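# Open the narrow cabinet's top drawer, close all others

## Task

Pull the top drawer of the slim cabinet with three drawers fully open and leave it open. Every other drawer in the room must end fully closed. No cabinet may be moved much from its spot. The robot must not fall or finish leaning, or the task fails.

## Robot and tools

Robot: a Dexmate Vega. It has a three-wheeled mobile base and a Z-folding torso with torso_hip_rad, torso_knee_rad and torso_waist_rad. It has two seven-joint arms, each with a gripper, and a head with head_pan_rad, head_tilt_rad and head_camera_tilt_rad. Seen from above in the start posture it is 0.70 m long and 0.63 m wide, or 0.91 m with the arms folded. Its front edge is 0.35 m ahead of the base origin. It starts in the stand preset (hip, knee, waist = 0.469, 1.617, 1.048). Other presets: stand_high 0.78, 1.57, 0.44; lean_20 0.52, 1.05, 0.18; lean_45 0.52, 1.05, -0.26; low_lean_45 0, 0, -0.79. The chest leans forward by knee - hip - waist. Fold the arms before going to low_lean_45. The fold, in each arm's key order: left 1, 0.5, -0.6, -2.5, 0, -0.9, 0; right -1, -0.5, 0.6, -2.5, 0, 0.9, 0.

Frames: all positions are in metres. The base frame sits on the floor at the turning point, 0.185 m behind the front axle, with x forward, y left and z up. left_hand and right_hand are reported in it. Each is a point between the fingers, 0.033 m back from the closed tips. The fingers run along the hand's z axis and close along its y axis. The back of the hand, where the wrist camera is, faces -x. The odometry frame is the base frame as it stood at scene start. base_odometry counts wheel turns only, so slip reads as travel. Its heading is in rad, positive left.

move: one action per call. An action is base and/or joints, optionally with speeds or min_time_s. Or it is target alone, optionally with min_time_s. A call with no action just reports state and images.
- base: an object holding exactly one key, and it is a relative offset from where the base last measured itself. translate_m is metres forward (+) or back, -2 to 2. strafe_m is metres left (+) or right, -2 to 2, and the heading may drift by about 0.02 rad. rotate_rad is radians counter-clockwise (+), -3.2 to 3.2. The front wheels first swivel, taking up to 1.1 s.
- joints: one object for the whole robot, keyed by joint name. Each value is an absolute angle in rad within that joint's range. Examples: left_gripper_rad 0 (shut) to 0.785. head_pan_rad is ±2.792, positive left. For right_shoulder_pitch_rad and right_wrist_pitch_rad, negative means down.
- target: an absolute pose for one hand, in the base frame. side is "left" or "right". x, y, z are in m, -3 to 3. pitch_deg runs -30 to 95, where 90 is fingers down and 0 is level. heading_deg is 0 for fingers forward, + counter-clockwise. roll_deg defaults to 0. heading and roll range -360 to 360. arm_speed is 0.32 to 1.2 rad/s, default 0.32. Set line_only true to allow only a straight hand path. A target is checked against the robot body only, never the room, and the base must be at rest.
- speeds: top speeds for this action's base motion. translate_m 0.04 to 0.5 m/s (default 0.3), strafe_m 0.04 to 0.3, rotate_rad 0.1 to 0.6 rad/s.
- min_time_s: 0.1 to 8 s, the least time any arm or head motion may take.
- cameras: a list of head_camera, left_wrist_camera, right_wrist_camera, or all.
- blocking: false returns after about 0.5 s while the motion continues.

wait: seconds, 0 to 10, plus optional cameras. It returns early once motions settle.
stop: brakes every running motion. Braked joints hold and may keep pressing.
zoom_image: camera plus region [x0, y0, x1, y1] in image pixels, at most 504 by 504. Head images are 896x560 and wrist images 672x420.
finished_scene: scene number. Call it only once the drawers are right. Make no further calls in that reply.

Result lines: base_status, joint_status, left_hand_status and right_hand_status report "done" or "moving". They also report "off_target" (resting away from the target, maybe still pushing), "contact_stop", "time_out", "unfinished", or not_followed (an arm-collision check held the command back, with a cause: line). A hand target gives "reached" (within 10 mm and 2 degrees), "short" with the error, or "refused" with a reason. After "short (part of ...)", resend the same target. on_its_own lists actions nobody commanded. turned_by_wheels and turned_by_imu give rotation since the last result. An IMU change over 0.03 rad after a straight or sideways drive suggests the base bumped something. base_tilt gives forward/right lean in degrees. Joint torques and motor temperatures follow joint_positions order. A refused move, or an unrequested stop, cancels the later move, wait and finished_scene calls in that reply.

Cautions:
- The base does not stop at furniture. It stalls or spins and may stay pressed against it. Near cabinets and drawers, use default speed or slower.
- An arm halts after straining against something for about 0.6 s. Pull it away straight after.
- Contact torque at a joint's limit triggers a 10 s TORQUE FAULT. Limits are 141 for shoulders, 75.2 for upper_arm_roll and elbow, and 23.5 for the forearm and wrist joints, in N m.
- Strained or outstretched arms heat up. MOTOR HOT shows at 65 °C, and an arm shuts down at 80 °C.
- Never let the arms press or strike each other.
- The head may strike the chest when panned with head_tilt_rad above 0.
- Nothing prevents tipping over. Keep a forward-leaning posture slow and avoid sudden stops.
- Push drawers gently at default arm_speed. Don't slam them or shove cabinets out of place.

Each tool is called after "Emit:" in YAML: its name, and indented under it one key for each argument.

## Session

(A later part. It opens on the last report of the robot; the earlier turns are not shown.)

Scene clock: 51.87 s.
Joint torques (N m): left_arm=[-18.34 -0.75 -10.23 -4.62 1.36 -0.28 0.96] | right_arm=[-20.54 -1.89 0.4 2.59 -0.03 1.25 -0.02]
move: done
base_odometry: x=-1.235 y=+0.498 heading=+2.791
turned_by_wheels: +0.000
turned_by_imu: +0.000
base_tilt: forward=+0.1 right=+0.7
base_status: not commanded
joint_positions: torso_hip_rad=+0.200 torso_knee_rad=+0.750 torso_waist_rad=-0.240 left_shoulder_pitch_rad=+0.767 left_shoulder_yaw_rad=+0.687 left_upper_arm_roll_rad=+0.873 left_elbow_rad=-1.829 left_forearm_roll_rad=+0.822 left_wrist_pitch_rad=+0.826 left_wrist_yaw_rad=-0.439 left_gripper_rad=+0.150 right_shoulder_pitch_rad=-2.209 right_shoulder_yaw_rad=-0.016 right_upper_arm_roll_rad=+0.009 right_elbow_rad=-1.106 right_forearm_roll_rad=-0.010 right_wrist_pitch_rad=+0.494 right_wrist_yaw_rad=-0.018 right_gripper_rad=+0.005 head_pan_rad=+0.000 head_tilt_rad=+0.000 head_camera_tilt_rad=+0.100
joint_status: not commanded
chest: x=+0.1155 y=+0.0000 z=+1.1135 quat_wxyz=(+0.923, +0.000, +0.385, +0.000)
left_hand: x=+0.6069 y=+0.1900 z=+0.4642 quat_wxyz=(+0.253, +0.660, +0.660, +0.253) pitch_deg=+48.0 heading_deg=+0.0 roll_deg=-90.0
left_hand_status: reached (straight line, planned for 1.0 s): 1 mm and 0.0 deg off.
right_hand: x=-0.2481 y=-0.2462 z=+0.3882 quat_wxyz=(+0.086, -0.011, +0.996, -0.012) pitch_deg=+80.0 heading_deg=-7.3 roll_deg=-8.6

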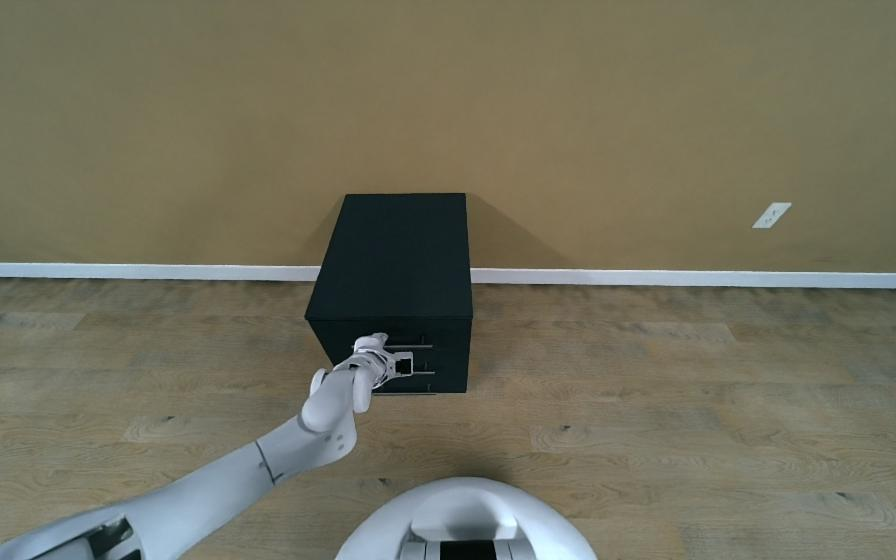

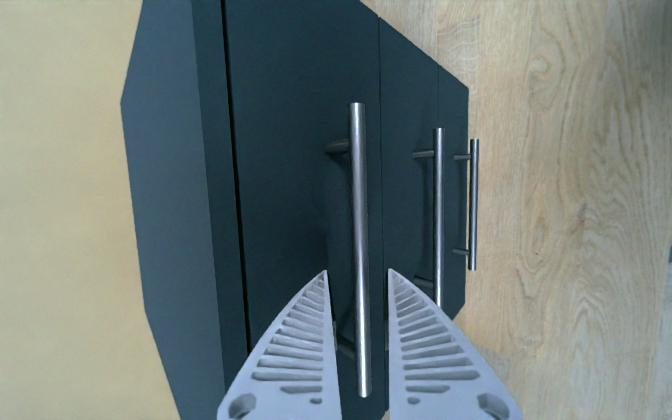

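Emit:
move:
  target: {"side": "left", "x": 0.63, "y": 0.18, "z": 0.435, "pitch_deg": 48, "heading_deg": 0, "roll_deg": 90}
  cameras: []

Emit:
move:
  joints: {"left_gripper_rad": 0.0}
  cameras: ["left_wrist_camera"]

Emit:
move:
  base: {"translate_m": -0.06}
  speeds: {"translate_m": 0.05}
  cameras: ["head_camera", "left_wrist_camera"]

Scene clock: 54.67 s.
Joint torques (N m): left_arm=[-27.14 -1.75 -7.69 -3.56 2.13 -0.91 1.88] | right_arm=[-20.41 -1.36 0.38 2.74 -0.02 1.17 -0.03]
move: done
base_odometry: x=-1.235 y=+0.498 heading=+2.791
turned_by_wheels: +0.000
turned_by_imu: +0.000
base_tilt: forward=+0.1 right=+0.8
base_status: not commanded
joint_positions: torso_hip_rad=+0.200 torso_knee_rad=+0.750 torso_waist_rad=-0.240 left_shoulder_pitch_rad=+0.700 left_shoulder_yaw_rad=+0.588 left_upper_arm_roll_rad=+0.895 left_elbow_rad=-1.637 left_forearm_roll_rad=+0.795 left_wrist_pitch_rad=+0.754 left_wrist_yaw_rad=-0.377 left_gripper_rad=+0.150 right_shoulder_pitch_rad=-2.209 right_shoulder_yaw_rad=-0.016 right_upper_arm_roll_rad=+0.009 right_elbow_rad=-1.106 right_forearm_roll_rad=-0.010 right_wrist_pitch_rad=+0.494 right_wrist_yaw_rad=-0.018 right_gripper_rad=+0.005 head_pan_rad=+0.000 head_tilt_rad=+0.000 head_camera_tilt_rad=+0.100
joint_status: not commanded
chest: x=+0.1154 y=+0.0000 z=+1.1135 quat_wxyz=(+0.923, +0.000, +0.385, +0.000)
left_hand: x=+0.6291 y=+0.1803 z=+0.4351 quat_wxyz=(+0.253, +0.660, +0.660, +0.253) pitch_deg=+48.1 heading_deg=+0.0 roll_deg=-90.0
left_hand_status: reached (straight line, planned for 0.9 s): 1 mm and 0.1 deg off.
right_hand: x=-0.2481 y=-0.2462 z=+0.3882 quat_wxyz=(+0.086, -0.011, +0.996, -0.012) pitch_deg=+80.0 heading_deg=-7.3 roll_deg=-8.6

Scene clock: 55.30 s.
Joint torques (N m): left_arm=[-19.66 -1.54 -4.88 -5.9 1.54 -0.5 1] | right_arm=[-20.41 -1.31 0.37 2.66 -0.04 1.13 -0.03]
move: done
base_odometry: x=-1.235 y=+0.498 heading=+2.791
turned_by_wheels: +0.000
turned_by_imu: +0.000
base_tilt: forward=+0.1 right=+0.8
base_status: not commanded
joint_positions: torso_hip_rad=+0.200 torso_knee_rad=+0.750 torso_waist_rad=-0.240 left_shoulder_pitch_rad=+0.698 left_shoulder_yaw_rad=+0.587 left_upper_arm_roll_rad=+0.895 left_elbow_rad=-1.634 left_forearm_roll_rad=+0.794 left_wrist_pitch_rad=+0.753 left_wrist_yaw_rad=-0.376 left_gripper_rad=+0.000 right_shoulder_pitch_rad=-2.209 right_shoulder_yaw_rad=-0.016 right_upper_arm_roll_rad=+0.009 right_elbow_rad=-1.106 right_forearm_roll_rad=-0.010 right_wrist_pitch_rad=+0.494 right_wrist_yaw_rad=-0.018 right_gripper_rad=+0.005 head_pan_rad=+0.000 head_tilt_rad=+0.000 head_camera_tilt_rad=+0.100
joint_status: all done
chest: x=+0.1155 y=+0.0000 z=+1.1135 quat_wxyz=(+0.923, +0.000, +0.385, +0.000)
left_hand: x=+0.6297 y=+0.1803 z=+0.4348 quat_wxyz=(+0.253, +0.660, +0.660, +0.253) pitch_deg=+48.0 heading_deg=+0.0 roll_deg=-90.0
right_hand: x=-0.2482 y=-0.2462 z=+0.3882 quat_wxyz=(+0.086, -0.011, +0.996, -0.012) pitch_deg=+80.1 heading_deg=-7.3 roll_deg=-8.6

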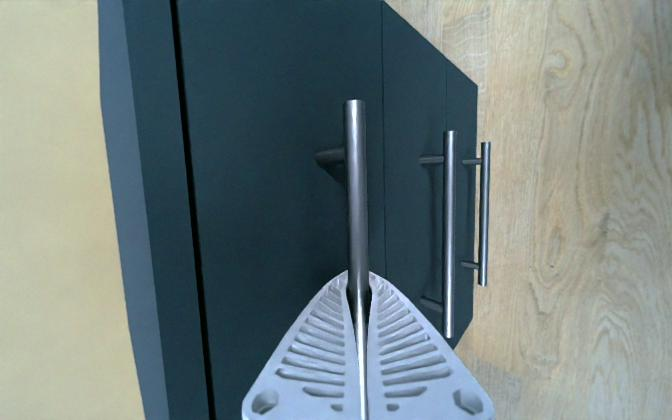

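Scene clock: 57.13 s.
Joint torques (N m): left_arm=[-14.5 -2.49 -4.24 -4.67 0.67 -1.01 0.21] | right_arm=[-20.36 -1.17 0.44 2.8 -0.05 0.96 -0.03]
move: done
base_odometry: x=-1.179 y=+0.477 heading=+2.791
turned_by_wheels: +0.001
turned_by_imu: +0.001
base_tilt: forward=+0.0 right=+0.7
base_status: done
joint_positions: torso_hip_rad=+0.200 torso_knee_rad=+0.750 torso_waist_rad=-0.240 left_shoulder_pitch_rad=+0.698 left_shoulder_yaw_rad=+0.587 left_upper_arm_roll_rad=+0.895 left_elbow_rad=-1.634 left_forearm_roll_rad=+0.795 left_wrist_pitch_rad=+0.753 left_wrist_yaw_rad=-0.375 left_gripper_rad=+0.000 right_shoulder_pitch_rad=-2.209 right_shoulder_yaw_rad=-0.016 right_upper_arm_roll_rad=+0.009 right_elbow_rad=-1.106 right_forearm_roll_rad=-0.010 right_wrist_pitch_rad=+0.494 right_wrist_yaw_rad=-0.018 right_gripper_rad=+0.005 head_pan_rad=+0.000 head_tilt_rad=+0.000 head_camera_tilt_rad=+0.100
joint_status: not commanded
chest: x=+0.1154 y=+0.0000 z=+1.1135 quat_wxyz=(+0.923, +0.000, +0.385, +0.000)
left_hand: x=+0.6300 y=+0.1803 z=+0.4351 quat_wxyz=(+0.253, +0.660, +0.660, +0.254) pitch_deg=+48.0 heading_deg=+0.0 roll_deg=-90.0
right_hand: x=-0.2481 y=-0.2462 z=+0.3882 quat_wxyz=(+0.086, -0.011, +0.996, -0.012) pitch_deg=+80.0 heading_deg=-7.3 roll_deg=-8.6

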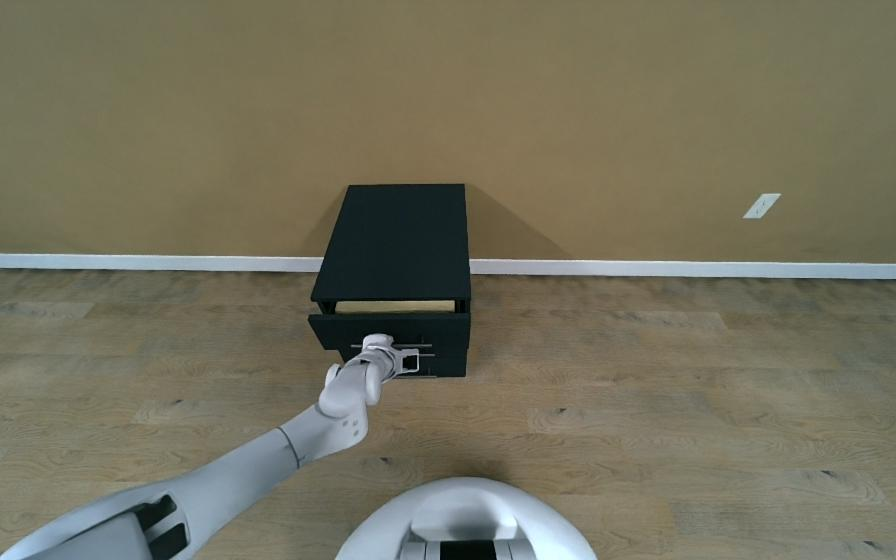

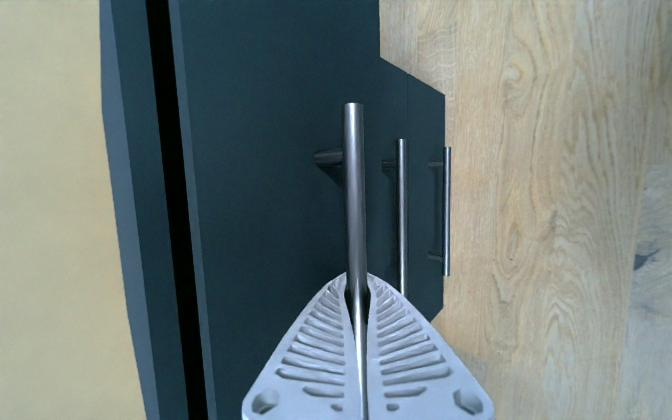

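Emit:
move:
  base: {"translate_m": -0.27}
  speeds: {"translate_m": 0.09}
  cameras: ["head_camera", "left_wrist_camera"]

Scene clock: 61.90 s.
Joint torques (N m): left_arm=[-12.97 -2.66 -4.12 -7.94 0.16 -2.93 0.13] | right_arm=[-19.78 -0.97 0.33 2.84 -0.02 0.86 -0.01]
move: done
base_odometry: x=-0.925 y=+0.385 heading=+2.792
turned_by_wheels: +0.001
turned_by_imu: +0.002
base_tilt: forward=+0.1 right=+0.8
base_status: done
joint_positions: torso_hip_rad=+0.200 torso_knee_rad=+0.750 torso_waist_rad=-0.240 left_shoulder_pitch_rad=+0.698 left_shoulder_yaw_rad=+0.587 left_upper_arm_roll_rad=+0.895 left_elbow_rad=-1.633 left_forearm_roll_rad=+0.795 left_wrist_pitch_rad=+0.753 left_wrist_yaw_rad=-0.375 left_gripper_rad=+0.000 right_shoulder_pitch_rad=-2.209 right_shoulder_yaw_rad=-0.016 right_upper_arm_roll_rad=+0.009 right_elbow_rad=-1.106 right_forearm_roll_rad=-0.010 right_wrist_pitch_rad=+0.494 right_wrist_yaw_rad=-0.018 right_gripper_rad=+0.005 head_pan_rad=+0.000 head_tilt_rad=+0.000 head_camera_tilt_rad=+0.100
joint_status: not commanded
chest: x=+0.1154 y=+0.0000 z=+1.1135 quat_wxyz=(+0.923, +0.000, +0.385, +0.000)
left_hand: x=+0.6300 y=+0.1806 z=+0.4350 quat_wxyz=(+0.253, +0.660, +0.660, +0.254) pitch_deg=+48.0 heading_deg=+0.1 roll_deg=-89.9
right_hand: x=-0.2481 y=-0.2462 z=+0.3882 quat_wxyz=(+0.086, -0.011, +0.996, -0.012) pitch_deg=+80.0 heading_deg=-7.3 roll_deg=-8.6

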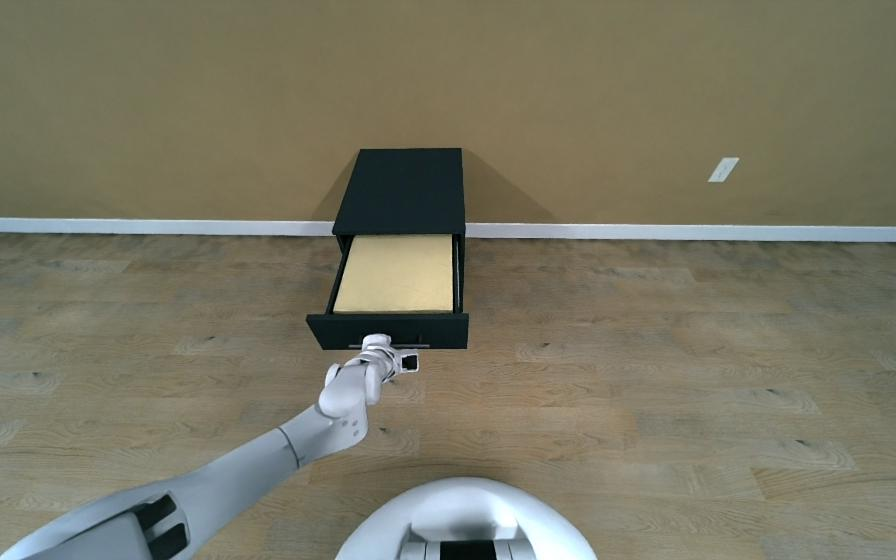

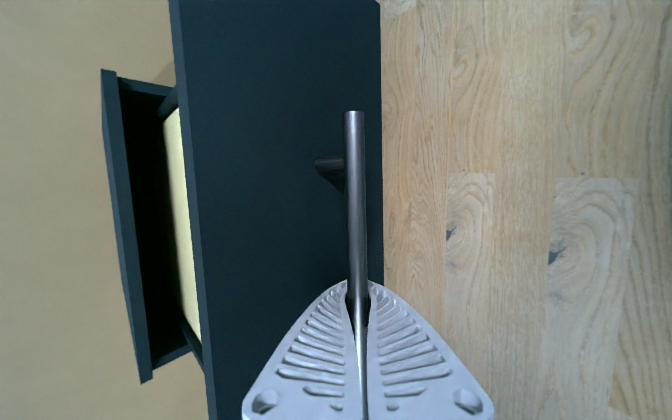

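Emit:
move:
  base: {"translate_m": -0.065}
  speeds: {"translate_m": 0.05}
  cameras: ["head_camera", "left_wrist_camera"]

Scene clock: 64.13 s.
Joint torques (N m): left_arm=[4.91 -2.86 3.88 -2.59 -4.62 -1.42 -3.76] | right_arm=[-19.91 -1.11 0.31 2.76 -0.04 1.05 0.01]
move: done
base_odometry: x=-0.864 y=+0.363 heading=+2.793
turned_by_wheels: +0.001
turned_by_imu: +0.001
base_tilt: forward=+0.1 right=+0.7
base_status: done
joint_positions: torso_hip_rad=+0.200 torso_knee_rad=+0.750 torso_waist_rad=-0.240 left_shoulder_pitch_rad=+0.697 left_shoulder_yaw_rad=+0.587 left_upper_arm_roll_rad=+0.894 left_elbow_rad=-1.634 left_forearm_roll_rad=+0.796 left_wrist_pitch_rad=+0.753 left_wrist_yaw_rad=-0.374 left_gripper_rad=+0.000 right_shoulder_pitch_rad=-2.209 right_shoulder_yaw_rad=-0.016 right_upper_arm_roll_rad=+0.009 right_elbow_rad=-1.106 right_forearm_roll_rad=-0.010 right_wrist_pitch_rad=+0.494 right_wrist_yaw_rad=-0.018 right_gripper_rad=+0.005 head_pan_rad=+0.000 head_tilt_rad=+0.000 head_camera_tilt_rad=+0.100
joint_status: not commanded
chest: x=+0.1154 y=+0.0000 z=+1.1135 quat_wxyz=(+0.923, +0.000, +0.385, +0.000)
left_hand: x=+0.6313 y=+0.1806 z=+0.4363 quat_wxyz=(+0.254, +0.660, +0.660, +0.255) pitch_deg=+47.8 heading_deg=+0.1 roll_deg=-89.9
right_hand: x=-0.2481 y=-0.2462 z=+0.3882 quat_wxyz=(+0.086, -0.011, +0.996, -0.012) pitch_deg=+80.0 heading_deg=-7.3 roll_deg=-8.6

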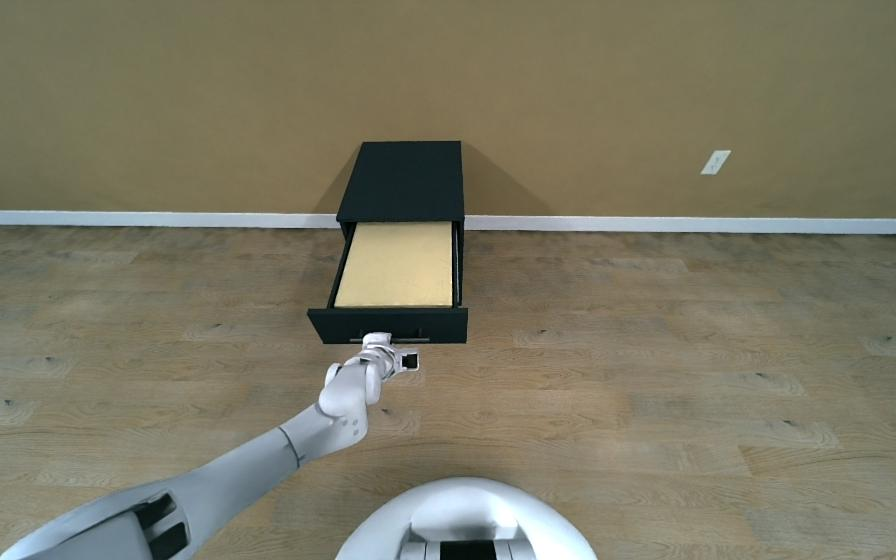

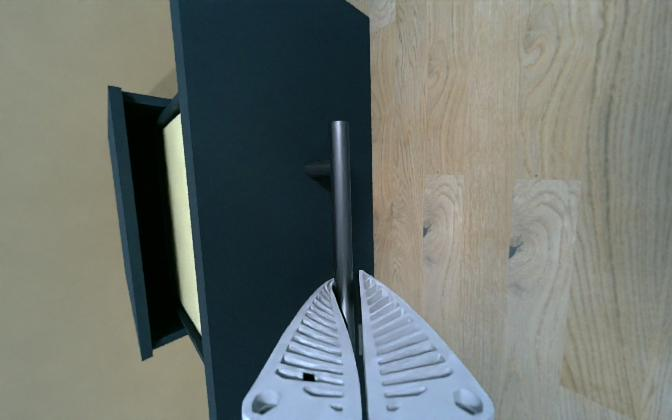

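Emit:
move:
  joints: {"left_gripper_rad": 0.12}

Emit:
move:
  target: {"side":"left","x":0.57,"y":0.18,"z":0.503,"pitch_deg":48,"heading_deg":0,"roll_deg":90}
  cameras: ["head_camera", "left_wrist_camera"]

Scene clock: 65.23 s.
Joint torques (N m): left_arm=[-3.04 -2.71 -0.2 -4.08 -0.66 -1.28 -0.78] | right_arm=[-19.79 -0.98 0.29 2.67 -0.04 1.06 0.01]
move: done
base_odometry: x=-0.864 y=+0.363 heading=+2.793
turned_by_wheels: +0.000
turned_by_imu: +0.000
base_tilt: forward=+0.0 right=+0.7
base_status: not commanded
joint_positions: torso_hip_rad=+0.200 torso_knee_rad=+0.750 torso_waist_rad=-0.240 left_shoulder_pitch_rad=+0.698 left_shoulder_yaw_rad=+0.587 left_upper_arm_roll_rad=+0.895 left_elbow_rad=-1.634 left_forearm_roll_rad=+0.795 left_wrist_pitch_rad=+0.753 left_wrist_yaw_rad=-0.375 left_gripper_rad=+0.120 right_shoulder_pitch_rad=-2.209 right_shoulder_yaw_rad=-0.016 right_upper_arm_roll_rad=+0.009 right_elbow_rad=-1.106 right_forearm_roll_rad=-0.010 right_wrist_pitch_rad=+0.494 right_wrist_yaw_rad=-0.018 right_gripper_rad=+0.005 head_pan_rad=+0.000 head_tilt_rad=+0.000 head_camera_tilt_rad=+0.100
joint_status: all done
chest: x=+0.1154 y=+0.0000 z=+1.1135 quat_wxyz=(+0.923, +0.000, +0.385, +0.000)
left_hand: x=+0.6306 y=+0.1804 z=+0.4356 quat_wxyz=(+0.254, +0.660, +0.660, +0.254) pitch_deg=+47.9 heading_deg=+0.1 roll_deg=-90.0
right_hand: x=-0.2481 y=-0.2462 z=+0.3882 quat_wxyz=(+0.086, -0.011, +0.996, -0.012) pitch_deg=+80.0 heading_deg=-7.3 roll_deg=-8.6
pictures: none

Scene clock: 68.17 s.
Joint torques (N m): left_arm=[-4.81 5.01 -3.93 -6.09 1.94 -0.22 0.33] | right_arm=[-19.38 -1.11 0.22 2.7 -0.04 0.53 0.02]
move: done
base_odometry: x=-0.864 y=+0.363 heading=+2.793
turned_by_wheels: +0.000
turned_by_imu: +0.000
base_tilt: forward=+0.1 right=+0.7
base_status: not commanded
joint_positions: torso_hip_rad=+0.200 torso_knee_rad=+0.750 torso_waist_rad=-0.240 left_shoulder_pitch_rad=+0.833 left_shoulder_yaw_rad=+0.765 left_upper_arm_roll_rad=+0.898 left_elbow_rad=-2.055 left_forearm_roll_rad=+0.909 left_wrist_pitch_rad=+0.964 left_wrist_yaw_rad=-0.532 left_gripper_rad=+0.120 right_shoulder_pitch_rad=-2.209 right_shoulder_yaw_rad=-0.016 right_upper_arm_roll_rad=+0.009 right_elbow_rad=-1.106 right_forearm_roll_rad=-0.010 right_wrist_pitch_rad=+0.494 right_wrist_yaw_rad=-0.018 right_gripper_rad=+0.005 head_pan_rad=+0.000 head_tilt_rad=+0.000 head_camera_tilt_rad=+0.100
joint_status: not commanded
chest: x=+0.1154 y=+0.0000 z=+1.1135 quat_wxyz=(+0.923, +0.000, +0.385, +0.000)
left_hand: x=+0.5707 y=+0.1801 z=+0.5023 quat_wxyz=(+0.253, +0.660, +0.660, +0.253) pitch_deg=+48.0 heading_deg=+0.0 roll_deg=-90.0
left_hand_status: reached (straight line, planned for 1.7 s): 1 mm and 0.0 deg off.
right_hand: x=-0.2481 y=-0.2462 z=+0.3882 quat_wxyz=(+0.086, -0.011, +0.996, -0.012) pitch_deg=+80.0 heading_deg=-7.3 roll_deg=-8.6

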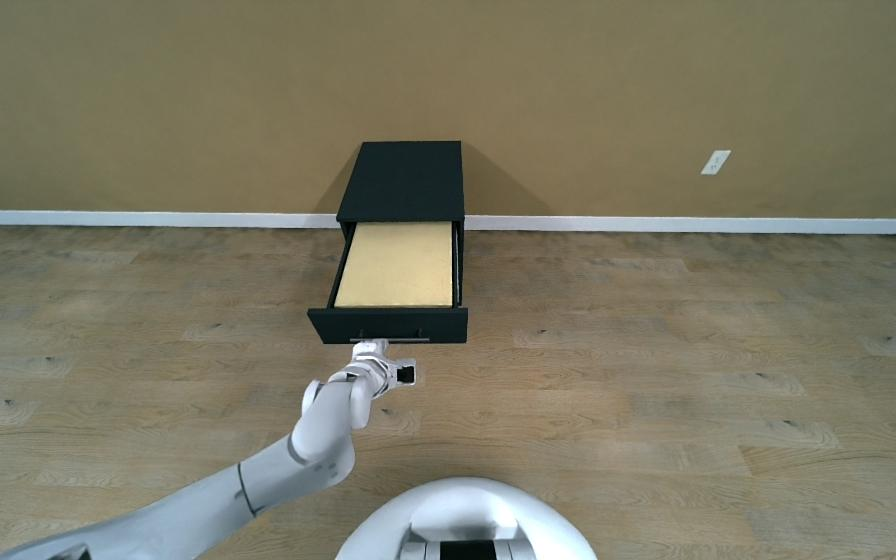

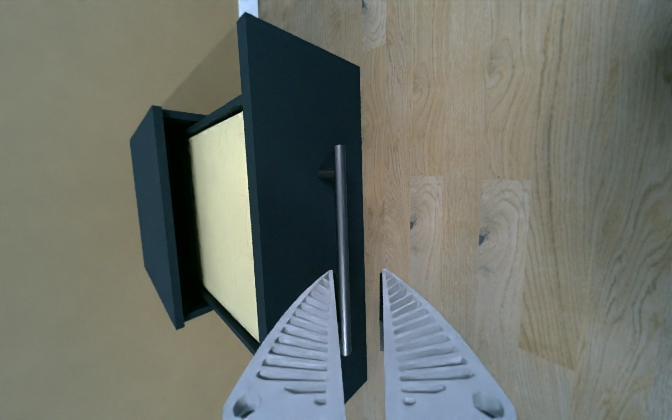

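Drawer is fully open, the cabinet hasn't moved, and the other drawers are shut.

Emit:
finished_scene:
  scene: 2

The scene is finished: the task was done.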